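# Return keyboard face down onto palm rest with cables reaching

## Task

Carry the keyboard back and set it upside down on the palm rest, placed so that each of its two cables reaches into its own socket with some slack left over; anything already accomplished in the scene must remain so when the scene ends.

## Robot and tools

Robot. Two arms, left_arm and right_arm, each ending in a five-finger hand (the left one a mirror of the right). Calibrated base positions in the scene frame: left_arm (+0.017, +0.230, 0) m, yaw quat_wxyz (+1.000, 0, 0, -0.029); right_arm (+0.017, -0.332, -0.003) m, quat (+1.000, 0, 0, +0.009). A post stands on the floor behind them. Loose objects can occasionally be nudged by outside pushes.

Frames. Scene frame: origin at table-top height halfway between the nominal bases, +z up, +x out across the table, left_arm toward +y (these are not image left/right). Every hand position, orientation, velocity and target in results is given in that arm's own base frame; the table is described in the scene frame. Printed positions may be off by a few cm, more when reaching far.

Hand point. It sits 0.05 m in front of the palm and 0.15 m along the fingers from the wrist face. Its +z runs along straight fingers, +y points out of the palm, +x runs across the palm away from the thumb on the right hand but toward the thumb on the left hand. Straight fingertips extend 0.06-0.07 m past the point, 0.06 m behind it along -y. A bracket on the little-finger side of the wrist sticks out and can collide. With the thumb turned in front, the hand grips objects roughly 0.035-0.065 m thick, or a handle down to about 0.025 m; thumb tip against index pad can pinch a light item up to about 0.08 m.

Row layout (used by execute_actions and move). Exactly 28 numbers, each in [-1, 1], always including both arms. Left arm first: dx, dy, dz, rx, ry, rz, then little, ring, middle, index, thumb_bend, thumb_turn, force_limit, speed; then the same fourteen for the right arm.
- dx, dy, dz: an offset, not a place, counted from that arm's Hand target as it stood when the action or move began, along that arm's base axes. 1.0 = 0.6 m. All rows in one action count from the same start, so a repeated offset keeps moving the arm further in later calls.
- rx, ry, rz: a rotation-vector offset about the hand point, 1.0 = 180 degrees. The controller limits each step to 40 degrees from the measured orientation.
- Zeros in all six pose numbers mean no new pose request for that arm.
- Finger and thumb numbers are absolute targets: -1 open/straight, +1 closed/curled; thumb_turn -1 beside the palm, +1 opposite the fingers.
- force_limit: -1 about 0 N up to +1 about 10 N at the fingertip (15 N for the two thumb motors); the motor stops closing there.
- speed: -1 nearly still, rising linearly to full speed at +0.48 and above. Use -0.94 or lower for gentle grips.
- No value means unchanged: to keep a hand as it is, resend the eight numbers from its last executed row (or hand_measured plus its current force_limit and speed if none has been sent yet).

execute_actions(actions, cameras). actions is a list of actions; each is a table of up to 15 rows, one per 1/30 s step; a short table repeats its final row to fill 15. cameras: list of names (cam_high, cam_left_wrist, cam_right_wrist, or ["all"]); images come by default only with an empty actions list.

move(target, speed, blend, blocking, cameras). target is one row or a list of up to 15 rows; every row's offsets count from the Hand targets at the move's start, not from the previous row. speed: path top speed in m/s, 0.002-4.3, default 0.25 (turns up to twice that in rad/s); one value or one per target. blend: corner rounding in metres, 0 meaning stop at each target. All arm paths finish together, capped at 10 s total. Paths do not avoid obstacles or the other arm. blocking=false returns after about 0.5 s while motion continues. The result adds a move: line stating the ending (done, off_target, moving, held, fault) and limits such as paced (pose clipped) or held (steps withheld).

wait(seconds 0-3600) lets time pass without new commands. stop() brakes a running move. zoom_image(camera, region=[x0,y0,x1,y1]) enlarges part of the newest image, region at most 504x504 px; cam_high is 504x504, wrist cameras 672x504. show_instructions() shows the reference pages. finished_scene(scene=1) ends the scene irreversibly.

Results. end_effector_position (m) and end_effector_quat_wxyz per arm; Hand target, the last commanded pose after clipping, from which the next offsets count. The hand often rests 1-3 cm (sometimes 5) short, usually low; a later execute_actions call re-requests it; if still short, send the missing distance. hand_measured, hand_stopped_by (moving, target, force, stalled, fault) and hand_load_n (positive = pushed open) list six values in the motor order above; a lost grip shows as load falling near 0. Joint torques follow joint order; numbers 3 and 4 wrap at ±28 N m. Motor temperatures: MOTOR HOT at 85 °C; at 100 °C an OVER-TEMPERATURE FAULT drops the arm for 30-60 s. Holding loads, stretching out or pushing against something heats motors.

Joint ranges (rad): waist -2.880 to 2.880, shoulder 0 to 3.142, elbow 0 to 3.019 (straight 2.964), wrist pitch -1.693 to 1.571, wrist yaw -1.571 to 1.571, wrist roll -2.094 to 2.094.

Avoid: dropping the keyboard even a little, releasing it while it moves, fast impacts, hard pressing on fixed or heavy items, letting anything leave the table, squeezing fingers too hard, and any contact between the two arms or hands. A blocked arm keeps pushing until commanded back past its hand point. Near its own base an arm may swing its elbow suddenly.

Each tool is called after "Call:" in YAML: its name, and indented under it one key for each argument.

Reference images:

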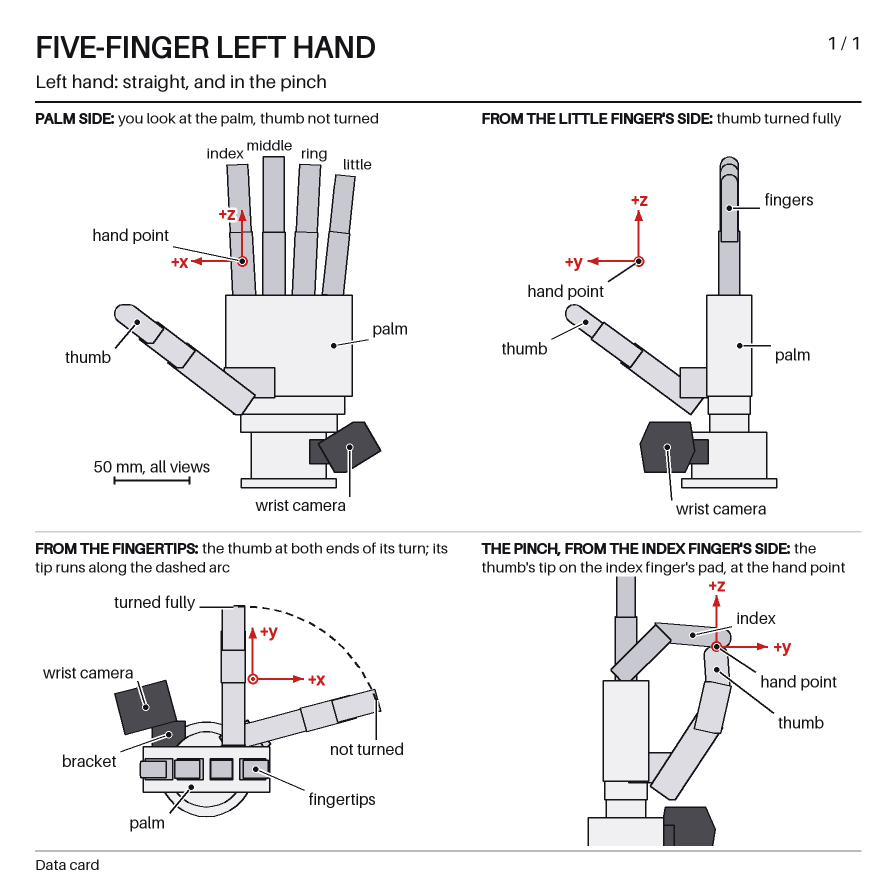

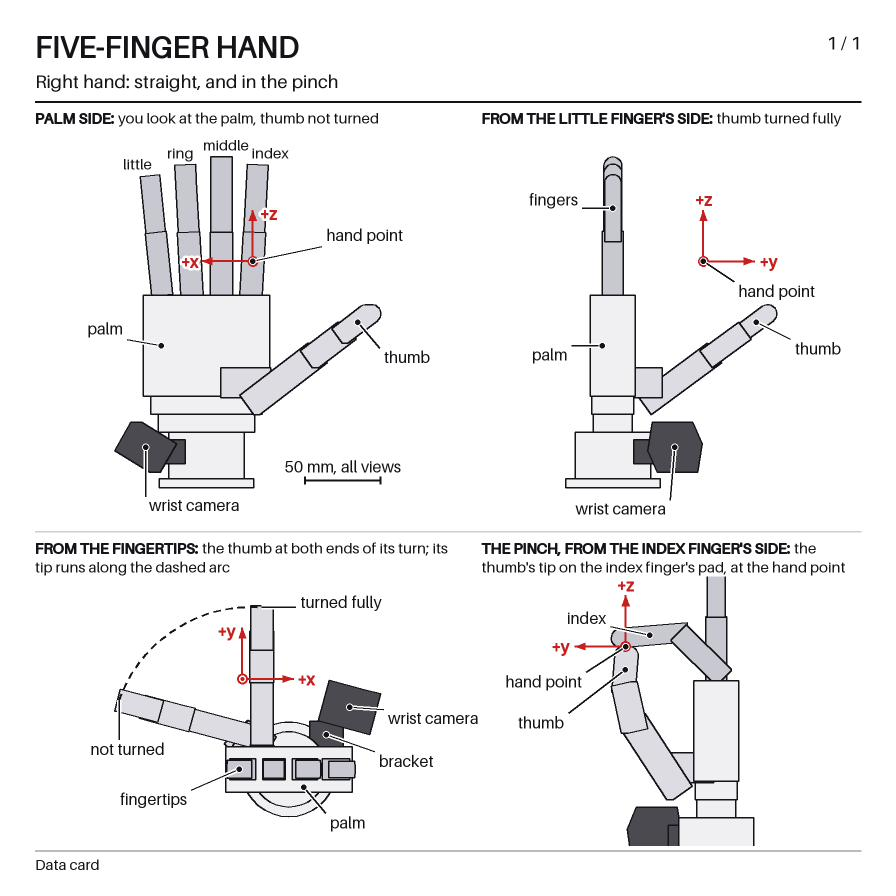

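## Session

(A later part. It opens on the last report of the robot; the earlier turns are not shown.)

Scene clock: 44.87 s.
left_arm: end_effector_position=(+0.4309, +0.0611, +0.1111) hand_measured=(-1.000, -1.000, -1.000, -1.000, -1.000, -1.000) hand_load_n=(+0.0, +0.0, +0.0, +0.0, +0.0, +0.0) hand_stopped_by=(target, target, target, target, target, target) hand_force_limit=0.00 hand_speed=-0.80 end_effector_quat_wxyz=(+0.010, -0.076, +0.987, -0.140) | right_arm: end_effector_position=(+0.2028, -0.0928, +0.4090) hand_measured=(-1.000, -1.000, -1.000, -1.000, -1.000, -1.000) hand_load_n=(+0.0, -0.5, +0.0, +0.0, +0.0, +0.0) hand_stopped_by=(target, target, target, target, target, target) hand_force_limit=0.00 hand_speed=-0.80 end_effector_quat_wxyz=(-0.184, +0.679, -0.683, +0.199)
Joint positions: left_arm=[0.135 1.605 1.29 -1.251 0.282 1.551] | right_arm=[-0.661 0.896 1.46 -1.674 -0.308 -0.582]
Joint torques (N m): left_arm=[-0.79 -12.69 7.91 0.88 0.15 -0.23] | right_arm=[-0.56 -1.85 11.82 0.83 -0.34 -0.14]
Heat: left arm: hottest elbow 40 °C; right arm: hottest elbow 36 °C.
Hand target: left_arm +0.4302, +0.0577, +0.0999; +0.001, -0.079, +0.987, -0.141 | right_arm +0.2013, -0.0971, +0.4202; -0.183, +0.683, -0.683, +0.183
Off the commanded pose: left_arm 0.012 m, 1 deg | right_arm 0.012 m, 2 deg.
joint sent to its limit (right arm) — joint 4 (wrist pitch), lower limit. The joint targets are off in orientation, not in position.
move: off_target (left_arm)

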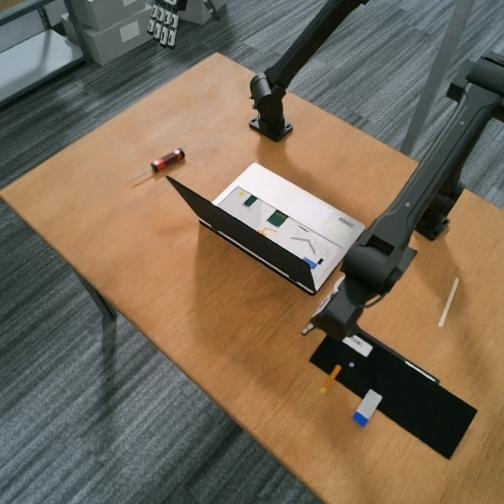

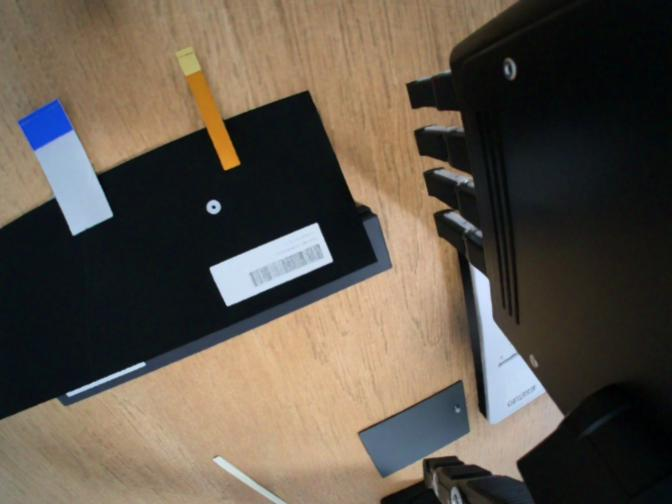

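Call:
execute_actions:
  actions: []

Scene clock: 45.60 s.
left_arm: end_effector_position=(+0.4309, +0.0611, +0.1111) hand_measured=(-1.000, -1.000, -1.000, -1.000, -1.000, -1.000) hand_load_n=(+0.0, -0.5, +0.0, +0.0, +0.0, +0.0) hand_stopped_by=(target, target, target, target, target, target) hand_force_limit=0.00 hand_speed=-0.80 end_effector_quat_wxyz=(+0.010, -0.076, +0.987, -0.140) | right_arm: end_effector_position=(+0.2028, -0.0928, +0.4090) hand_measured=(-1.000, -1.000, -1.000, -1.000, -1.000, -1.000) hand_load_n=(+0.0, +0.0, +0.0, +0.0, +0.0, +0.0) hand_stopped_by=(target, target, target, target, target, target) hand_force_limit=0.00 hand_speed=-0.80 end_effector_quat_wxyz=(-0.184, +0.679, -0.683, +0.199)
Joint positions: left_arm=[0.135 1.605 1.29 -1.251 0.282 1.551] | right_arm=[-0.661 0.896 1.46 -1.674 -0.308 -0.582]
Joint velocities: within noise
Joint torques (N m): left_arm=[-0.85 -12.69 7.91 0.88 0.15 -0.22] | right_arm=[-0.79 -2.26 11.79 0.84 -0.32 -0.16]
Motor temperatures (°C): left_arm=[32 31 40 31 30 33] | right_arm=[32 32 36 32 31 33]
Heat: left arm: hottest elbow 40 °C; right arm: hottest elbow 36 °C.
Hand target: left_arm +0.4302, +0.0577, +0.0999; +0.001, -0.079, +0.987, -0.141 | right_arm +0.2013, -0.0971, +0.4202; -0.183, +0.683, -0.683, +0.183
Off the commanded pose: left_arm 0.012 m, 1 deg | right_arm 0.012 m, 2 deg.

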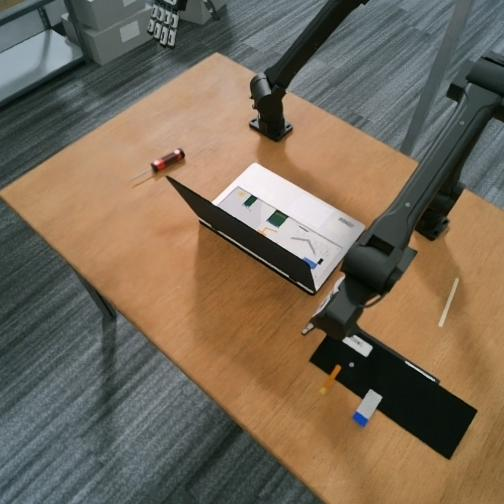

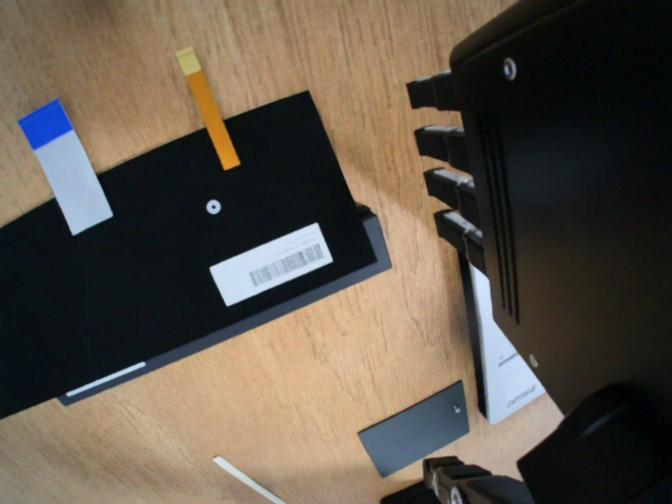

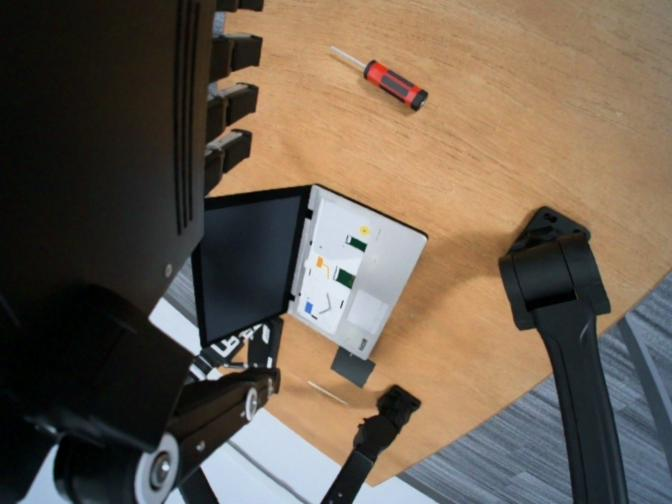

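Call:
zoom_image:
  camera: "cam_high"
  region: [190, 150, 380, 310]

Call:
zoom_image:
  camera: "cam_right_wrist"
  region: [190, 170, 450, 400]

Scaled by 2.653 from the camera's image (finer frame: 720x720).

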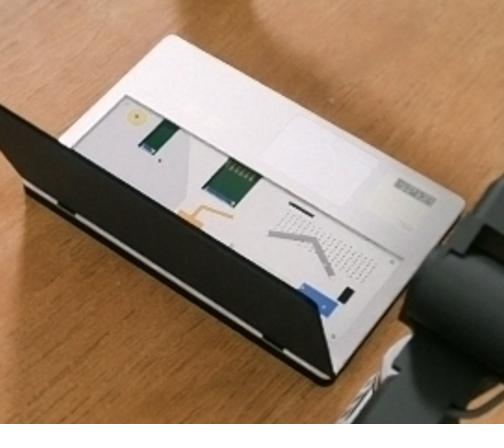

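Scaled by 1.938 from the camera's image (finer frame: 960x720).

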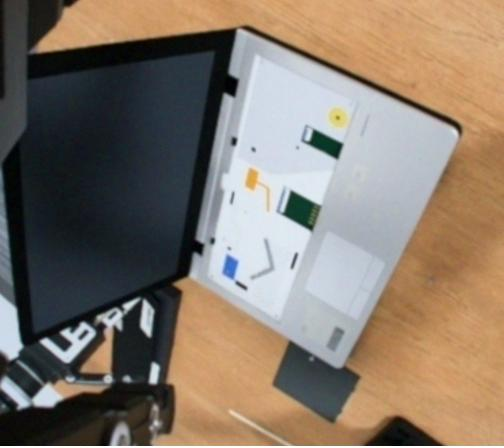

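Call:
zoom_image:
  camera: "cam_high"
  region: [280, 280, 440, 440]

Call:
zoom_image:
  camera: "cam_left_wrist"
  region: [250, 0, 600, 450]

Scaled by 3.150 from the camera's image (finer frame: 720x720).

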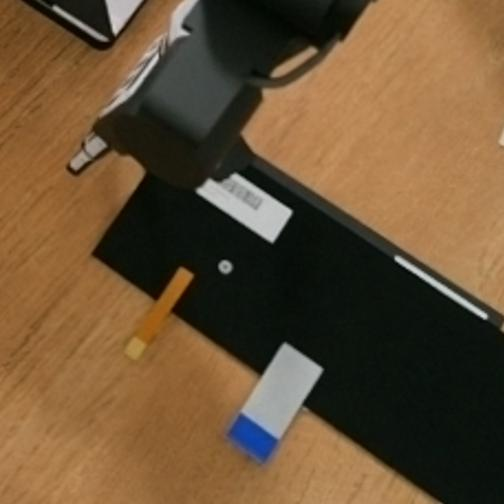

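Scaled by 1.120 from the camera's image (finer frame: 960x720).

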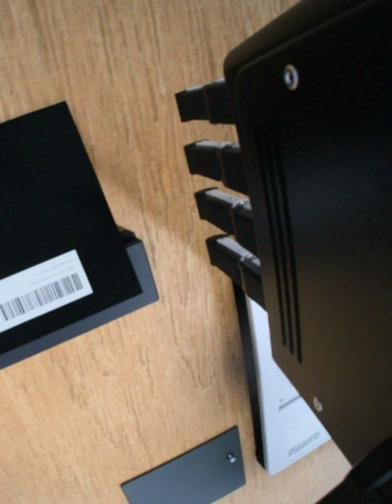

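Call:
move:
  target: [-0.042,-0.008,-0.05,0,0,0,-1,-1,-1,-1,-1,-1,0,-0.8,0,0,0,0,0,0,-1,-1,-1,-1,-1,-1,0,-0.8]
  speed: 0.1
  cameras: ["cam_left_wrist","cam_high"]

Scene clock: 47.60 s.
left_arm: end_effector_position=(+0.4052, +0.0574, +0.0714) hand_measured=(-1.000, -1.000, -1.000, -1.000, -1.000, -1.000) hand_load_n=(+0.0, +0.0, +0.0, +0.0, +0.0, +0.0) hand_stopped_by=(target, target, target, target, target, target) hand_force_limit=0.00 hand_speed=-0.80 end_effector_quat_wxyz=(-0.001, -0.079, +0.987, -0.141) | right_arm: end_effector_position=(+0.2028, -0.0928, +0.4090) hand_measured=(-1.000, -1.000, -1.000, -1.000, -1.000, -1.000) hand_load_n=(+0.0, +0.0, +0.0, +0.0, +0.0, +0.0) hand_stopped_by=(target, target, target, target, target, target) hand_force_limit=0.00 hand_speed=-0.80 end_effector_quat_wxyz=(-0.184, +0.679, -0.683, +0.199)
Joint positions: left_arm=[0.134 1.596 1.165 -1.157 0.282 1.548] | right_arm=[-0.661 0.896 1.46 -1.674 -0.308 -0.582]
Joint torques (N m): left_arm=[-0.97 -14.04 7.56 0.84 0.16 -0.22] | right_arm=[-0.56 -2.02 11.75 0.72 -0.32 -0.16]
Heat: left arm: hottest elbow 40 °C; right arm: hottest elbow 36 °C.
Hand target: left_arm +0.4050, +0.0529, +0.0699; +0.001, -0.079, +0.987, -0.141 | right_arm +0.2013, -0.0971, +0.4202; -0.183, +0.683, -0.683, +0.183
Off the commanded pose: left_arm 0.005 m, 0 deg | right_arm 0.012 m, 2 deg.
joint sent to its limit (right arm) — joint 4 (wrist pitch), lower limit. The joint targets are off in orientation, not in position.
move: done
Images, in order (width x height): cam_high 504x504, cam_left_wrist 672x504.

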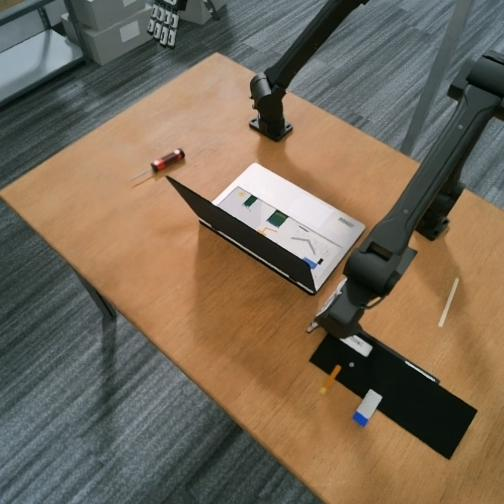

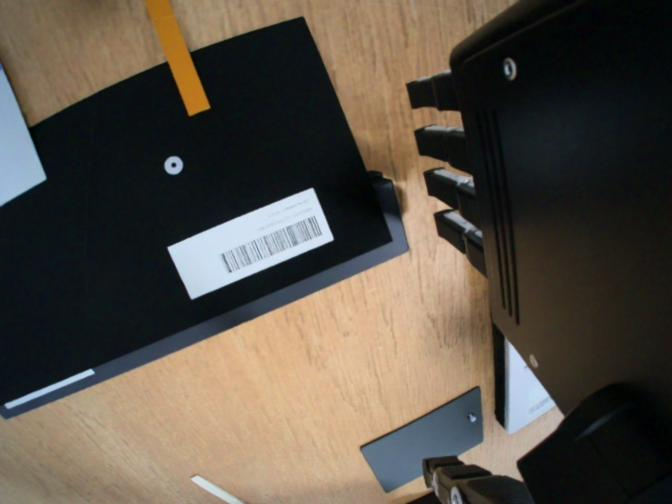

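Call:
move:
  target: [0,-0.008,-0.018,0,0,0,-1,-1,-1,-1,-1,-1,0,-0.8,0,0,0,0,0,0,-1,-1,-1,-1,-1,-1,0,-0.8]
  speed: 0.1
  cameras: ["cam_left_wrist"]

Scene clock: 48.40 s.
left_arm: end_effector_position=(+0.4059, +0.0529, +0.0647) hand_measured=(-1.000, -1.000, -1.000, -1.000, -1.000, -1.000) hand_load_n=(+0.0, +0.0, +0.0, +0.0, +0.0, +0.0) hand_stopped_by=(target, target, target, target, target, target) hand_force_limit=0.00 hand_speed=-0.80 end_effector_quat_wxyz=(+0.004, -0.079, +0.987, -0.141) | right_arm: end_effector_position=(+0.2028, -0.0928, +0.4090) hand_measured=(-1.000, -1.000, -1.000, -1.000, -1.000, -1.000) hand_load_n=(+0.0, +0.0, +0.0, +0.0, +0.0, +0.0) hand_stopped_by=(target, target, target, target, target, target) hand_force_limit=0.00 hand_speed=-0.80 end_effector_quat_wxyz=(-0.184, +0.679, -0.683, +0.199)
Joint positions: left_arm=[0.124 1.596 1.147 -1.126 0.282 1.537] | right_arm=[-0.661 0.896 1.46 -1.674 -0.308 -0.582]
Joint torques (N m): left_arm=[-1.03 -13.04 7.47 0.87 0.16 -0.21] | right_arm=[-0.79 -1.67 11.79 0.77 -0.35 -0.16]
Heat: left arm: hottest elbow 40 °C; right arm: hottest elbow 36 °C.
Hand target: left_arm +0.4049, +0.0481, +0.0591; +0.001, -0.079, +0.987, -0.141 | right_arm +0.2013, -0.0971, +0.4202; -0.183, +0.683, -0.683, +0.183
Off the commanded pose: left_arm 0.007 m, 0 deg | right_arm 0.012 m, 2 deg.
joint sent to its limit (right arm) — joint 4 (wrist pitch), lower limit. The joint targets are off in orientation, not in position.
move: done

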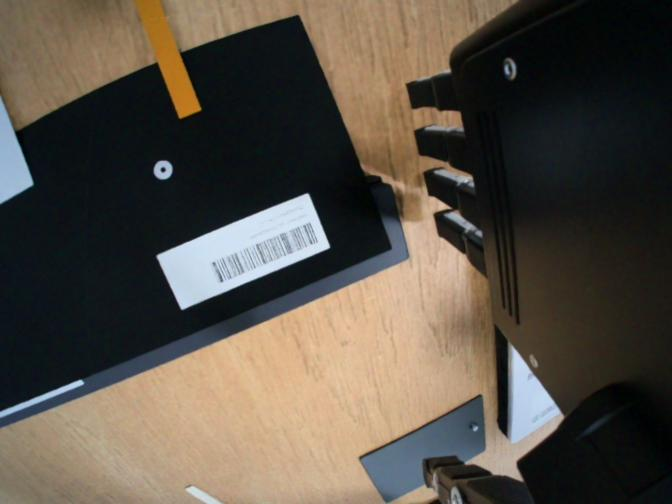

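Call:
move:
  target: [-0.005,0.05,0,0,0,0,-1,-1,-1,-1,-1,-1,0,-0.8,0,0,0,0,0,0,-1,-1,-1,-1,-1,-1,0,-0.8]
  speed: 0.06
  cameras: ["cam_left_wrist"]

Scene clock: 49.70 s.
left_arm: end_effector_position=(+0.4054, +0.0756, +0.0643) hand_measured=(-1.000, -1.000, -1.000, -1.000, -1.000, -1.000) hand_load_n=(+0.0, +0.0, +0.0, +0.0, +0.0, +0.0) hand_stopped_by=(target, target, target, target, target, target) hand_force_limit=0.00 hand_speed=-0.80 end_effector_quat_wxyz=(+0.012, -0.079, +0.987, -0.140) | right_arm: end_effector_position=(+0.2028, -0.0928, +0.4090) hand_measured=(-1.000, -1.000, -1.000, -1.000, -1.000, -1.000) hand_load_n=(+0.0, +0.0, +0.0, +0.0, +0.0, +0.0) hand_stopped_by=(target, target, target, target, target, target) hand_force_limit=0.00 hand_speed=-0.80 end_effector_quat_wxyz=(-0.184, +0.679, -0.683, +0.199)
Joint positions: left_arm=[0.176 1.596 1.147 -1.125 0.282 1.587] | right_arm=[-0.661 0.896 1.46 -1.674 -0.308 -0.582]
Joint torques (N m): left_arm=[0.15 -12.45 8.13 -0.03 0.11 -0.01] | right_arm=[-1.03 -2.08 11.84 0.8 -0.32 -0.15]
Heat: left arm: hottest elbow 40 °C; right arm: hottest elbow 36 °C.
Hand target: left_arm +0.4020, +0.0781, +0.0591; +0.001, -0.079, +0.987, -0.141 | right_arm +0.2013, -0.0971, +0.4202; -0.183, +0.683, -0.683, +0.183
Off the commanded pose: left_arm 0.007 m, 1 deg | right_arm 0.012 m, 2 deg.
joint sent to its limit (right arm) — joint 4 (wrist pitch), lower limit. The joint targets are off in orientation, not in position.
move: done

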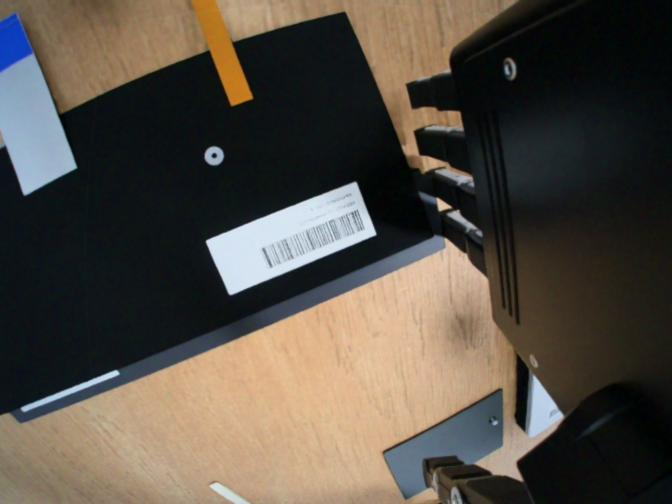

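Call:
move:
  target: [-0.015,0.12,0,0,0,0,-1,-1,-1,-1,-1,-1,0,-0.8,0,0,0,0,0,0,-1,-1,-1,-1,-1,-1,0,-0.8]
  speed: 0.06
  cameras: ["cam_left_wrist","cam_high"]

Scene clock: 51.70 s.
left_arm: end_effector_position=(+0.3849, +0.1368, +0.0585) hand_measured=(-1.000, -1.000, -1.000, -1.000, -1.000, -1.000) hand_load_n=(+0.0, +0.0, +0.5, +0.0, +0.0, -0.5) hand_stopped_by=(target, target, target, target, target, target) hand_force_limit=0.00 hand_speed=-0.80 end_effector_quat_wxyz=(+0.000, -0.076, +0.986, -0.147) | right_arm: end_effector_position=(+0.2028, -0.0928, +0.4090) hand_measured=(-1.000, -1.000, -1.000, -1.000, -1.000, -1.000) hand_load_n=(+0.0, +0.0, +0.0, -0.5, +0.0, +0.0) hand_stopped_by=(target, target, target, target, target, target) hand_force_limit=0.00 hand_speed=-0.80 end_effector_quat_wxyz=(-0.184, +0.679, -0.683, +0.199)
Joint positions: left_arm=[0.324 1.616 1.152 -1.18 0.285 1.752] | right_arm=[-0.661 0.896 1.46 -1.674 -0.308 -0.582]
Joint torques (N m): left_arm=[0.97 -11.52 10.58 -0.12 -0.37 0] | right_arm=[-0.91 -1.9 11.78 0.81 -0.32 -0.16]
Heat: left arm: hottest elbow 40 °C; right arm: hottest elbow 36 °C.
Hand target: left_arm +0.3930, +0.1500, +0.0591; +0.001, -0.079, +0.987, -0.141 | right_arm +0.2013, -0.0971, +0.4202; -0.183, +0.683, -0.683, +0.183
Off the commanded pose: left_arm 0.015 m, 1 deg | right_arm 0.012 m, 2 deg.
joint sent to its limit (right arm) — joint 4 (wrist pitch), lower limit. The joint targets are off in orientation, not in position.
move: off_target (left_arm)
Images, in order (width x height): cam_high 504x504, cam_left_wrist 672x504.

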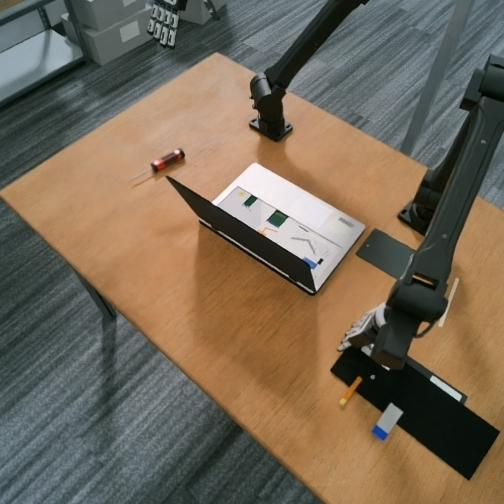

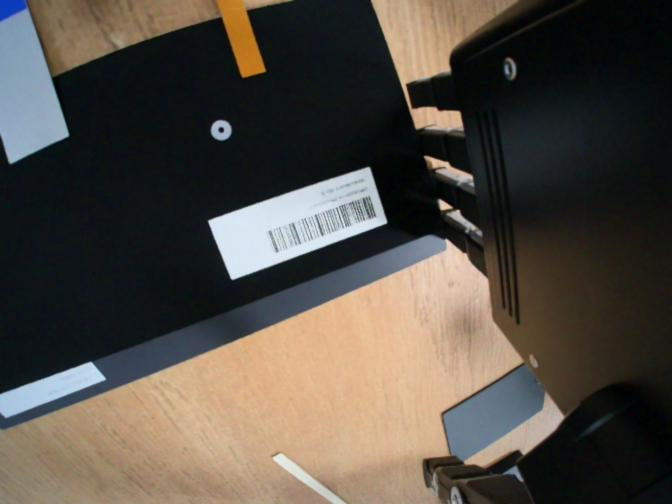

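Call:
move:
  target: [-0.013,0.083,0,0,0,0,-1,-1,-1,-1,-1,-1,0,-0.8,0,0,0,0,0,0,-1,-1,-1,-1,-1,-1,0,-0.8]
  speed: 0.06
  cameras: ["cam_left_wrist","cam_high"]

Scene clock: 54.40 s.
left_arm: end_effector_position=(+0.3778, +0.1861, +0.0587) hand_measured=(-1.000, -1.000, -1.000, -1.000, -1.000, -1.000) hand_load_n=(+0.0, +0.0, +0.0, +0.0, +0.0, +0.0) hand_stopped_by=(target, target, target, target, target, target) hand_force_limit=0.00 hand_speed=-0.80 end_effector_quat_wxyz=(+0.000, -0.077, +0.986, -0.147) | right_arm: end_effector_position=(+0.2028, -0.0928, +0.4090) hand_measured=(-1.000, -1.000, -1.000, -1.000, -1.000, -1.000) hand_load_n=(+0.0, +0.0, +0.0, +0.0, +0.0, -0.5) hand_stopped_by=(target, target, target, target, target, target) hand_force_limit=0.00 hand_speed=-0.80 end_effector_quat_wxyz=(-0.184, +0.679, -0.683, +0.199)
Joint positions: left_arm=[0.432 1.649 1.194 -1.22 0.276 1.862] | right_arm=[-0.661 0.896 1.46 -1.674 -0.308 -0.582]
Joint torques (N m): left_arm=[0.85 -12.04 10.59 -0.14 -0.38 0.01] | right_arm=[-0.85 -1.79 11.71 0.77 -0.33 -0.16]
Heat: left arm: hottest elbow 40 °C; right arm: hottest elbow 36 °C.
Hand target: left_arm +0.3852, +0.1998, +0.0591; +0.001, -0.079, +0.987, -0.141 | right_arm +0.2013, -0.0971, +0.4202; -0.183, +0.683, -0.683, +0.183
Off the commanded pose: left_arm 0.016 m, 1 deg | right_arm 0.012 m, 2 deg.
joint sent to its limit (right arm) — joint 4 (wrist pitch), lower limit. The joint targets are off in orientation, not in position.
move: off_target (left_arm)
Images, in order (width x height): cam_high 504x504, cam_left_wrist 672x504.

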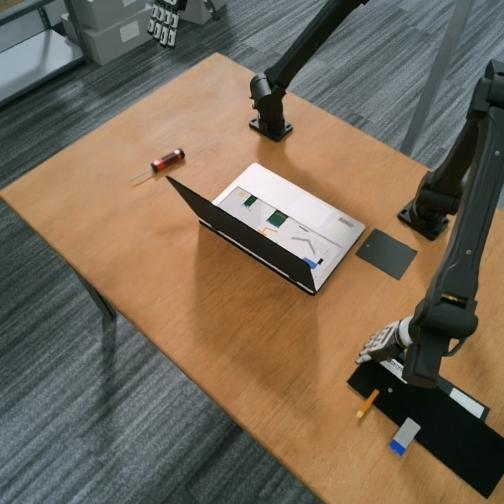

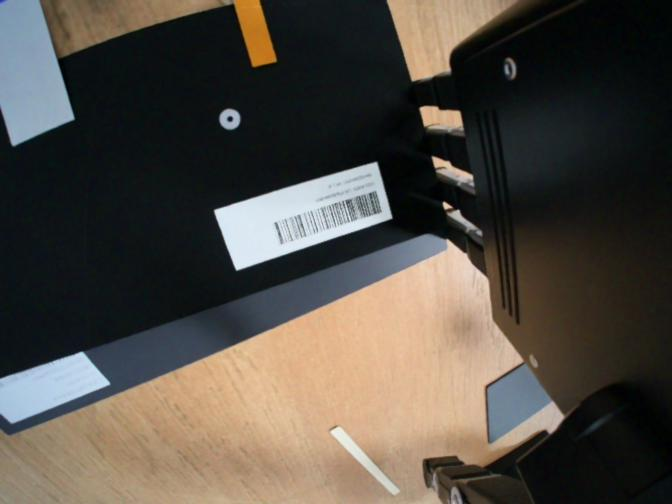

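Call:
move:
  target:
    - [0,-0.03,0.01,0,0,0,-1,-1,-1,-1,-1,-1,0,-0.8,0,0,0,0,0,0,-1,-1,-1,-1,-1,-1,0,-0.8]
    - [0,-0.03,0.12,0,0,0,-1,-1,-1,-1,-1,-1,0,-0.8,0,0,0,0,0,0,-1,-1,-1,-1,-1,-1,0,-0.8]
    - [-0.05,0.083,0.25,0.069,0.07,0.446,-1,-1,-1,-1,-1,-1,0,-0.8,0,0,0,0,0,0,-1,-1,-1,-1,-1,-1,0,-0.8]
  speed: 0.2
  blend: [0.005,0.03,0]
  cameras: ["cam_left_wrist","cam_high"]

Scene clock: 59.77 s.
left_arm: end_effector_position=(+0.3480, +0.2405, +0.2042) hand_measured=(-1.000, -1.000, -1.000, -1.000, -1.000, -1.000) hand_load_n=(+0.0, +0.0, +0.0, +0.0, +0.0, +0.0) hand_stopped_by=(target, target, target, target, target, target) hand_force_limit=0.00 hand_speed=-0.80 end_effector_quat_wxyz=(+0.004, +0.700, -0.714, +0.000) | right_arm: end_effector_position=(+0.2028, -0.0928, +0.4090) hand_measured=(-1.000, -1.000, -1.000, -1.000, -1.000, -1.000) hand_load_n=(+0.0, +0.0, +0.0, +0.0, +0.0, +0.0) hand_stopped_by=(target, target, target, target, target, target) hand_force_limit=0.00 hand_speed=-0.80 end_effector_quat_wxyz=(-0.184, +0.679, -0.683, +0.199)
Joint positions: left_arm=[0.585 1.629 1.543 -1.493 0.001 0.605] | right_arm=[-0.661 0.896 1.46 -1.674 -0.308 -0.582]
Joint torques (N m): left_arm=[0.38 -13.33 12.15 -0.13 -0.23 -0.23] | right_arm=[-0.62 -2.02 11.79 0.81 -0.32 -0.15]
Heat: left arm: hottest elbow 41 °C; right arm: hottest elbow 37 °C.
Hand target: left_arm +0.3552, +0.2496, +0.2091; +0.000, +0.707, -0.707, -0.001 | right_arm +0.2013, -0.0971, +0.4202; -0.183, +0.683, -0.683, +0.183
Off the commanded pose: left_arm 0.013 m, 1 deg | right_arm 0.012 m, 2 deg.
joint sent to its limit (right arm) — joint 4 (wrist pitch), lower limit. The joint targets are off in orientation, not in position.
move: off_target (left_arm)
Images, in order (width x height): cam_high 504x504, cam_left_wrist 672x504.

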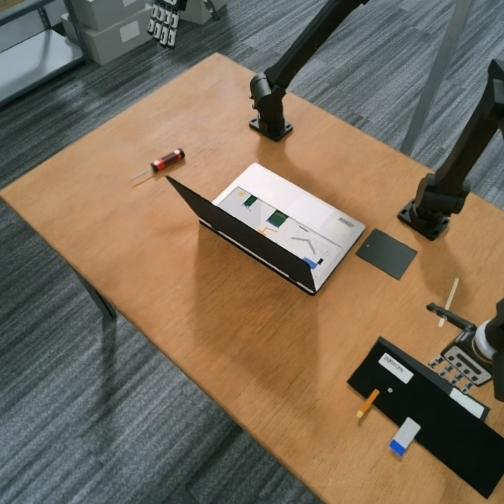

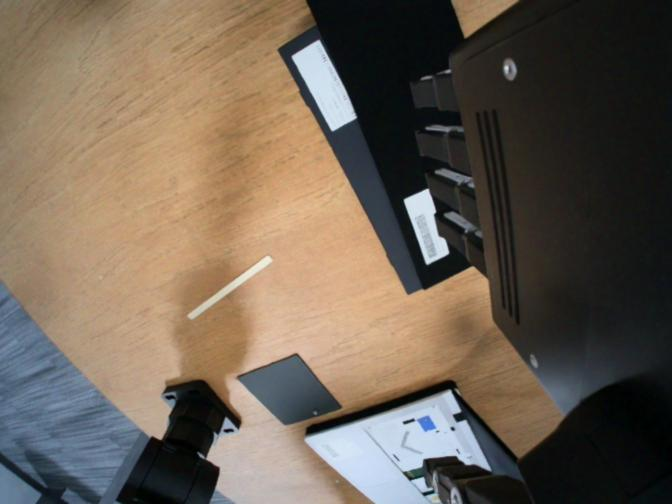

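Call:
move:
  target: [0.05,0.26,0.0,0,0,0.544,-1,-1,-1,-1,-1,-1,0,-0.8,0,0,0,0,0,0,-1,-1,-1,-1,-1,-1,0,-0.8]
  speed: 0.2
  cameras: ["cam_left_wrist","cam_high"]

Scene clock: 65.03 s.
left_arm: end_effector_position=(+0.3819, +0.3938, +0.2075) hand_measured=(-1.000, -1.000, -1.000, -1.000, -1.000, -1.000) hand_load_n=(+0.0, +0.0, +0.0, +0.0, +0.0, +0.0) hand_stopped_by=(target, target, target, target, target, target) hand_force_limit=0.00 hand_speed=-0.80 end_effector_quat_wxyz=(+0.002, +0.998, +0.060, -0.001) | right_arm: end_effector_position=(+0.2028, -0.0928, +0.4090) hand_measured=(-1.000, -1.000, -1.000, -1.000, -1.000, -1.000) hand_load_n=(+0.0, +0.0, +0.0, +0.0, +0.0, +0.0) hand_stopped_by=(target, target, target, target, target, target) hand_force_limit=0.00 hand_speed=-0.80 end_effector_quat_wxyz=(-0.184, +0.679, -0.683, +0.199)
Joint positions: left_arm=[0.919 1.833 1.825 -1.567 0.001 -0.771] | right_arm=[-0.661 0.896 1.46 -1.674 -0.308 -0.582]
Joint torques (N m): left_arm=[0.26 -16.44 12.21 -0.13 -0.11 -0.22] | right_arm=[-0.79 -2.14 11.79 0.84 -0.31 -0.17]
Heat: left arm: hottest elbow 42 °C; right arm: hottest elbow 37 °C.
Hand target: left_arm +0.3852, +0.4058, +0.2092; +0.000, +0.998, +0.069, +0.000 | right_arm +0.2013, -0.0971, +0.4202; -0.183, +0.683, -0.683, +0.183
Off the commanded pose: left_arm 0.012 m, 1 deg | right_arm 0.012 m, 2 deg.
joint sent to its limit (right arm) — joint 4 (wrist pitch), lower limit. The joint targets are off in orientation, not in position.
move: off_target (left_arm)
Images, in order (width x height): cam_high 504x504, cam_left_wrist 672x504.

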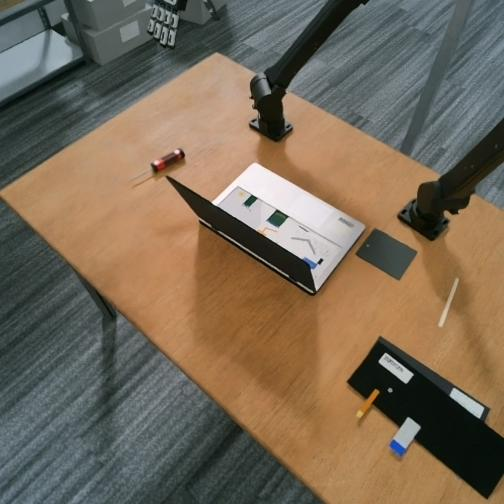

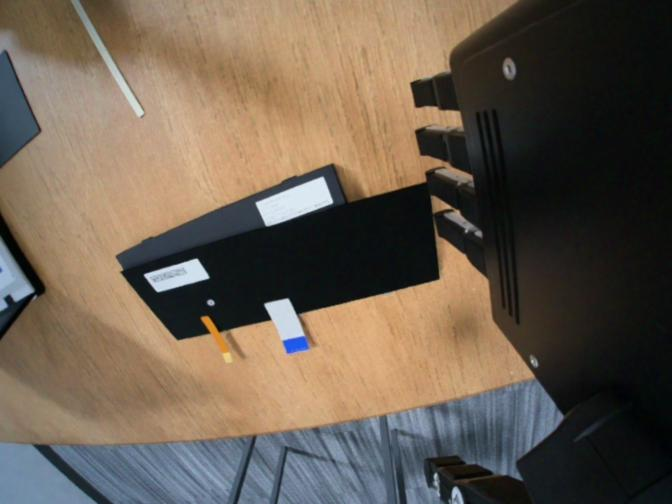

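Call:
move:
  target: [0.142,0.085,-0.132,0,0,0,-1,-1,-1,-1,-1,-1,0,-0.8,0,0,0,0,0,0,-1,-1,-1,-1,-1,-1,0,-0.8]
  speed: 0.15
  cameras: ["cam_left_wrist","cam_high"]

Scene clock: 67.27 s.
left_arm: end_effector_position=(+0.4601, +0.4514, +0.1311) hand_measured=(-1.000, -1.000, -1.000, -1.000, -1.000, -1.000) hand_load_n=(+0.0, +0.0, +0.0, +0.0, +0.0, +0.0) hand_stopped_by=(target, target, target, target, target, target) hand_force_limit=0.00 hand_speed=-0.80 end_effector_quat_wxyz=(+0.004, +0.998, +0.068, -0.003) | right_arm: end_effector_position=(+0.2028, -0.0928, +0.4090) hand_measured=(-1.000, -1.000, -1.000, -1.000, -1.000, -1.000) hand_load_n=(+0.0, +0.0, +0.0, +0.0, +0.0, +0.0) hand_stopped_by=(target, target, target, target, target, target) hand_force_limit=0.00 hand_speed=-0.80 end_effector_quat_wxyz=(-0.184, +0.679, -0.683, +0.199)
Joint positions: left_arm=[0.878 2.13 2.088 -1.539 0.001 -0.828] | right_arm=[-0.661 0.896 1.46 -1.674 -0.308 -0.582]
Joint torques (N m): left_arm=[-0.85 -20.72 12.04 0.17 -0.11 -0.22] | right_arm=[-0.97 -1.79 11.82 0.8 -0.32 -0.17]
Heat: left arm: hottest elbow 42 °C; right arm: hottest elbow 37 °C.
Hand target: left_arm +0.4704, +0.4567, +0.1299; +0.001, +0.998, +0.069, +0.000 | right_arm +0.2013, -0.0971, +0.4202; -0.183, +0.683, -0.683, +0.183
Off the commanded pose: left_arm 0.012 m, 1 deg | right_arm 0.012 m, 2 deg.
joint sent to its limit (right arm) — joint 4 (wrist pitch), lower limit. The joint targets are off in orientation, not in position.
move: off_target (left_arm)
Images, in order (width x height): cam_high 504x504, cam_left_wrist 672x504.

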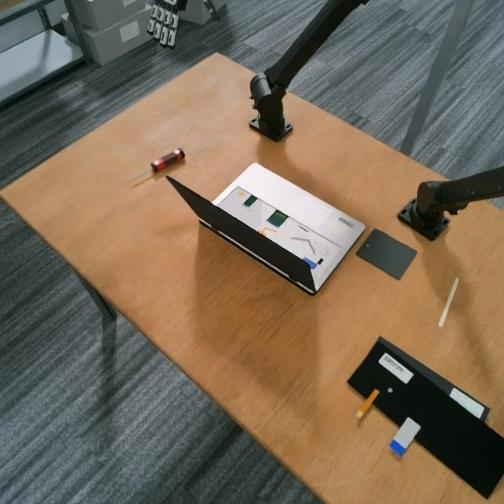

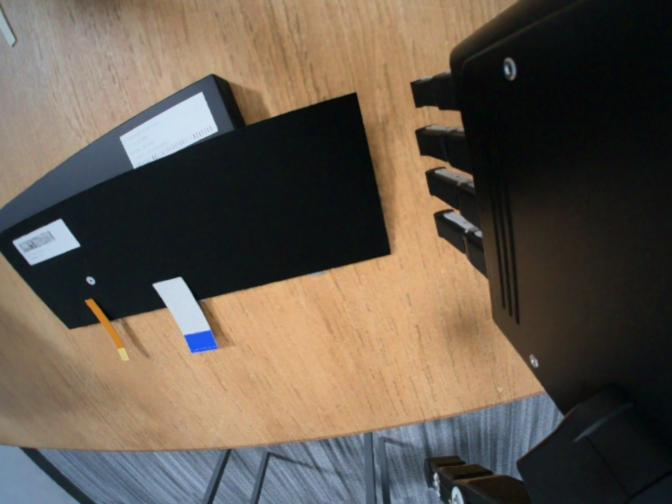

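Call:
move:
  target:
    - [0,0.0,-0.078,0,0,0,-1,-1,-1,-1,-1,-1,0,-0.8,0,0,0,0,0,0,-1,-1,-1,-1,-1,-1,0,-0.8]
    - [0.005,-0.04,-0.078,0,0,0,-1,-1,-1,-1,-1,-1,0,-0.8,0,0,0,0,0,0,-1,-1,-1,-1,-1,-1,0,-0.8]
  speed: 0.08
  cameras: ["cam_left_wrist"]

Scene clock: 69.53 s.
left_arm: end_effector_position=(+0.4704, +0.4347, +0.0881) hand_measured=(-1.000, -1.000, -1.000, -1.000, -1.000, -1.000) hand_load_n=(+0.0, +0.0, +0.0, +0.0, +0.0, +0.0) hand_stopped_by=(target, target, target, target, target, target) hand_force_limit=0.00 hand_speed=-0.80 end_effector_quat_wxyz=(+0.000, +0.998, +0.066, -0.001) | right_arm: end_effector_position=(+0.2028, -0.0928, +0.4090) hand_measured=(-1.000, -1.000, -1.000, -1.000, -1.000, -1.000) hand_load_n=(+0.0, +0.0, +0.0, +0.0, -0.5, -0.5) hand_stopped_by=(target, target, target, target, target, target) hand_force_limit=0.00 hand_speed=-0.80 end_effector_quat_wxyz=(-0.184, +0.679, -0.683, +0.199)
Joint positions: left_arm=[0.849 2.118 1.954 -1.408 0 -0.854] | right_arm=[-0.661 0.896 1.46 -1.674 -0.308 -0.582]
Joint torques (N m): left_arm=[-0.73 -22.48 8.17 0.84 -0.06 -0.23] | right_arm=[-0.62 -2.14 11.88 0.76 -0.35 -0.15]
Heat: left arm: hottest elbow 42 °C; right arm: hottest elbow 37 °C.
Hand target: left_arm +0.4735, +0.4325, +0.0833; +0.000, +0.998, +0.069, +0.000 | right_arm +0.2013, -0.0971, +0.4202; -0.183, +0.683, -0.683, +0.183
Off the commanded pose: left_arm 0.006 m, 0 deg | right_arm 0.012 m, 2 deg.
joint sent to its limit (right arm) — joint 4 (wrist pitch), lower limit. The joint targets are off in orientation, not in position.
move: done

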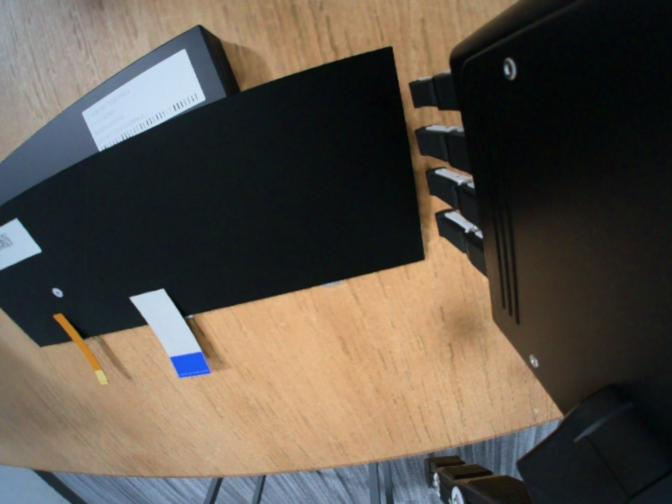

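Call:
move:
  target:
    - [0,0.0,-0.018,0,0,0,-1,-1,-1,-1,-1,-1,0,-0.8,0,0,0,0,0,0,-1,-1,-1,-1,-1,-1,0,-0.8]
    - [0.0,-0.035,-0.018,0,0,0,-1,-1,-1,-1,-1,-1,0,-0.8,0,0,0,0,0,0,-1,-1,-1,-1,-1,-1,0,-0.8]
  speed: 0.06
  cameras: ["cam_left_wrist"]

Scene clock: 70.90 s.
left_arm: end_effector_position=(+0.4703, +0.4236, +0.0845) hand_measured=(-1.000, -1.000, -1.000, -1.000, -1.000, -1.000) hand_load_n=(+0.0, +0.0, +0.0, +0.0, +0.0, +0.0) hand_stopped_by=(target, target, target, target, target, target) hand_force_limit=0.00 hand_speed=-0.80 end_effector_quat_wxyz=(-0.010, +0.997, +0.071, +0.008) | right_arm: end_effector_position=(+0.2028, -0.0928, +0.4090) hand_measured=(-1.000, -1.000, -1.000, -1.000, -1.000, -1.000) hand_load_n=(-0.5, +0.0, +0.0, +0.0, +0.0, +0.0) hand_stopped_by=(target, target, target, target, target, target) hand_force_limit=0.00 hand_speed=-0.80 end_effector_quat_wxyz=(-0.184, +0.679, -0.683, +0.199)
Joint positions: left_arm=[0.837 2.073 1.872 -1.345 -0.003 -0.875] | right_arm=[-0.661 0.896 1.46 -1.674 -0.308 -0.582]
Joint torques (N m): left_arm=[-1.44 -21.3 7.38 0.57 0.05 -0.24] | right_arm=[-0.67 -1.96 11.74 0.83 -0.34 -0.16]
Heat: left arm: hottest elbow 42 °C; right arm: hottest elbow 37 °C.
Hand target: left_arm +0.4734, +0.4117, +0.0723; +0.000, +0.998, +0.069, +0.000 | right_arm +0.2013, -0.0971, +0.4202; -0.183, +0.683, -0.683, +0.183
Off the commanded pose: left_arm 0.017 m, 1 deg | right_arm 0.012 m, 2 deg.
joint sent to its limit (right arm) — joint 4 (wrist pitch), lower limit. The joint targets are off in orientation, not in position.
move: off_target (left_arm)

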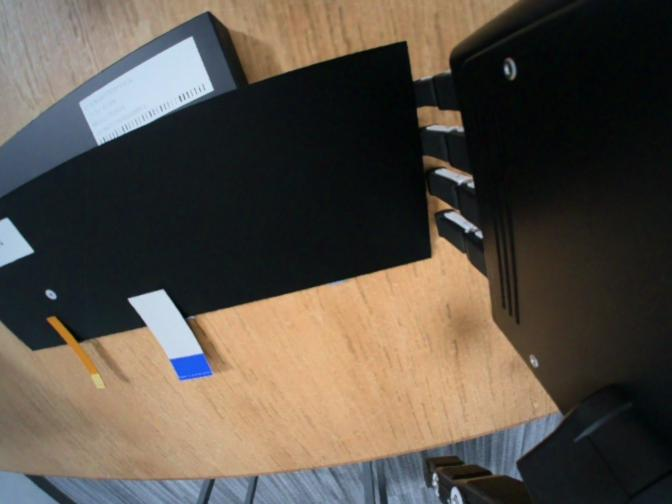

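Call:
move:
  target: [0.01,-0.1,0,0,0,0,-1,-1,-1,-1,-1,-1,0,-0.8,0,0,0,0,0,0,-1,-1,-1,-1,-1,-1,0,-0.8]
  speed: 0.06
  cameras: ["cam_left_wrist","cam_high"]

Scene clock: 72.63 s.
left_arm: end_effector_position=(+0.4765, +0.3650, +0.0830) hand_measured=(-1.000, -1.000, -1.000, -1.000, -1.000, -1.000) hand_load_n=(+0.0, +0.0, +0.0, +0.0, +0.0, +0.0) hand_stopped_by=(target, target, target, target, target, target) hand_force_limit=0.00 hand_speed=-0.80 end_effector_quat_wxyz=(-0.009, +0.997, +0.073, +0.007) | right_arm: end_effector_position=(+0.2028, -0.0928, +0.4090) hand_measured=(-1.000, -1.000, -1.000, -1.000, -1.000, -1.000) hand_load_n=(+0.0, +0.0, +0.0, +0.0, +0.0, +0.0) hand_stopped_by=(target, target, target, target, target, target) hand_force_limit=0.00 hand_speed=-0.80 end_effector_quat_wxyz=(-0.184, +0.679, -0.683, +0.199)
Joint positions: left_arm=[0.764 1.972 1.704 -1.281 -0.006 -0.952] | right_arm=[-0.661 0.896 1.46 -1.674 -0.308 -0.582]
Joint torques (N m): left_arm=[-1.55 -19.9 7.25 0.54 0.17 -0.22] | right_arm=[-1.03 -1.85 11.81 0.8 -0.34 -0.15]
Heat: left arm: hottest elbow 42 °C; right arm: hottest elbow 37 °C.
Hand target: left_arm +0.4793, +0.3517, +0.0723; +0.001, +0.998, +0.069, +0.000 | right_arm +0.2013, -0.0971, +0.4202; -0.183, +0.683, -0.683, +0.183
Off the commanded pose: left_arm 0.017 m, 1 deg | right_arm 0.012 m, 2 deg.
joint sent to its limit (right arm) — joint 4 (wrist pitch), lower limit. The joint targets are off in orientation, not in position.
move: off_target (left_arm)
Images, in order (width x height): cam_high 504x504, cam_left_wrist 672x504.

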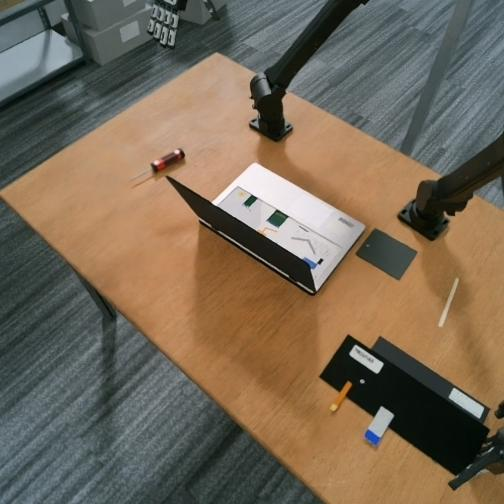

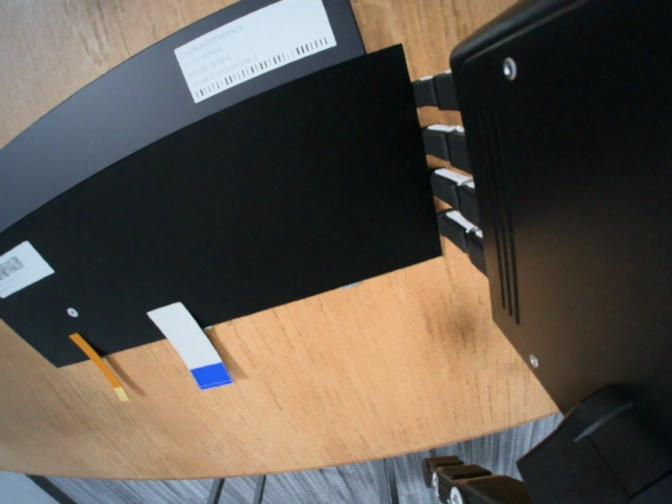

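Call:
zoom_image:
  camera: "cam_high"
  region: [300, 310, 504, 504]

Scaled by 2.471 from the camera's image (finer frame: 720x720).

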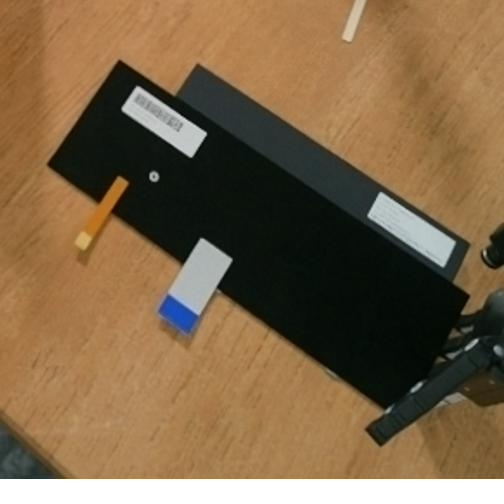

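Call:
move:
  target:
    - [0,0.04,0.01,0,0,0,-1,-1,-1,-1,-1,-1,0,-0.8,0,0,0,0,0,0,-1,-1,-1,-1,-1,-1,0,-0.8]
    - [0,0.04,0.133,0,0,0,-1,-1,-1,-1,-1,-1,0,-0.8,0,0,0,0,0,0,-1,-1,-1,-1,-1,-1,0,-0.8]
    - [-0.199,-0.17,0.23,0,0,-0.544,-1,-1,-1,-1,-1,-1,0,-0.8,0,0,0,0,0,0,-1,-1,-1,-1,-1,-1,0,-0.8]
  speed: 0.25
  blend: [0.01,0.03,0]
  cameras: []

Scene clock: 78.33 s.
left_arm: end_effector_position=(+0.3629, +0.2553, +0.2116) hand_measured=(-1.000, -1.000, -1.000, -1.000, -1.000, -1.000) hand_load_n=(+0.0, +0.0, +0.0, +0.0, +0.0, +0.0) hand_stopped_by=(target, target, target, target, target, target) hand_force_limit=0.00 hand_speed=-0.80 end_effector_quat_wxyz=(-0.008, +0.714, -0.701, +0.001) | right_arm: end_effector_position=(+0.2028, -0.0928, +0.4090) hand_measured=(-1.000, -1.000, -1.000, -1.000, -1.000, -1.000) hand_load_n=(+0.0, +0.0, +0.0, +0.0, +0.0, +0.0) hand_stopped_by=(target, target, target, target, target, target) hand_force_limit=0.00 hand_speed=-0.80 end_effector_quat_wxyz=(-0.184, +0.679, -0.683, +0.199)
Joint positions: left_arm=[0.597 1.665 1.612 -1.501 -0.001 0.579] | right_arm=[-0.661 0.896 1.46 -1.674 -0.308 -0.582]
Joint torques (N m): left_arm=[-0.91 -16.26 8.28 -0.03 -0.13 0] | right_arm=[-0.79 -1.73 11.85 0.75 -0.34 -0.14]
Heat: left arm: hottest elbow 42 °C; right arm: hottest elbow 37 °C.
Hand target: left_arm +0.3600, +0.2496, +0.2103; +0.000, +0.707, -0.707, -0.001 | right_arm +0.2013, -0.0971, +0.4202; -0.183, +0.683, -0.683, +0.183
Off the commanded pose: left_arm 0.007 m, 1 deg | right_arm 0.012 m, 2 deg.
joint sent to its limit (right arm) — joint 4 (wrist pitch), lower limit. The joint targets are off in orientation, not in position.
move: done

Call:
move:
  target:
    - [0.092,-0.366,-0.12,-0.0457,0.0397,-0.4543,1,1,0,0,-1,1,0,-0.6,0,0,0,0,0,0,-1,-1,-1,-1,-1,-1,0,-0.8]
  speed: 0.25
  cameras: ["cam_left_wrist","cam_high"]

Scene clock: 82.23 s.
left_arm: end_effector_position=(+0.4143, +0.0317, +0.1497) hand_measured=(+1.000, +1.000, +0.000, +0.000, -1.000, +1.000) hand_load_n=(+0.0, +0.0, +0.0, +0.0, +0.0, +0.0) hand_stopped_by=(target, target, target, target, target, target) hand_force_limit=0.00 hand_speed=-0.60 end_effector_quat_wxyz=(-0.078, -0.077, +0.994, -0.006) | right_arm: end_effector_position=(+0.2028, -0.0928, +0.4090) hand_measured=(-1.000, -1.000, -1.000, -1.000, -1.000, -1.000) hand_load_n=(+0.0, +0.0, +0.0, +0.0, +0.0, -0.5) hand_stopped_by=(target, target, target, target, target, target) hand_force_limit=0.00 hand_speed=-0.80 end_effector_quat_wxyz=(-0.184, +0.679, -0.683, +0.199)
Joint positions: left_arm=[-0.037 1.663 1.421 -1.482 0.03 1.382] | right_arm=[-0.661 0.896 1.46 -1.674 -0.308 -0.582]
Joint torques (N m): left_arm=[-0.67 -13.45 7.84 0.47 -0.11 -0.01] | right_arm=[-0.79 -1.79 11.82 0.73 -0.32 -0.16]
Heat: left arm: hottest elbow 41 °C; right arm: hottest elbow 38 °C.
Hand target: left_arm +0.4151, +0.0300, +0.1383; -0.087, -0.069, +0.994, -0.006 | right_arm +0.2013, -0.0971, +0.4202; -0.183, +0.683, -0.683, +0.183
Off the commanded pose: left_arm 0.012 m, 1 deg | right_arm 0.012 m, 2 deg.
joint sent to its limit (right arm) — joint 4 (wrist pitch), lower limit. The joint targets are off in orientation, not in position.
move: off_target (left_arm)
Images, in order (width x height): cam_high 504x504, cam_left_wrist 672x504.

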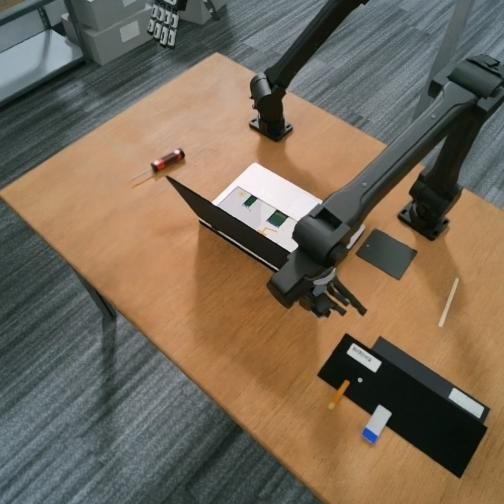

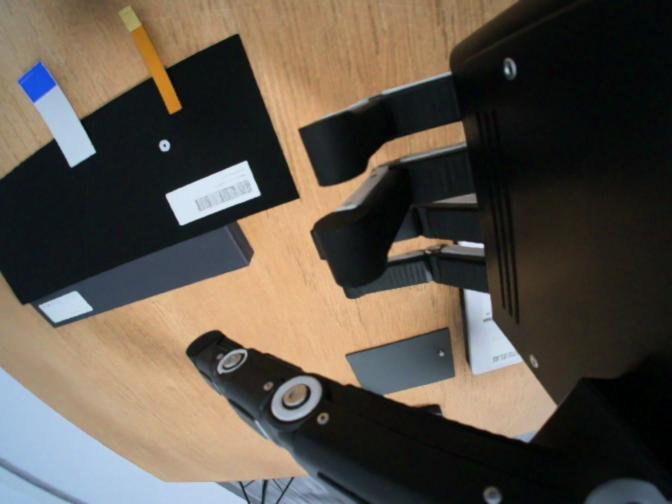

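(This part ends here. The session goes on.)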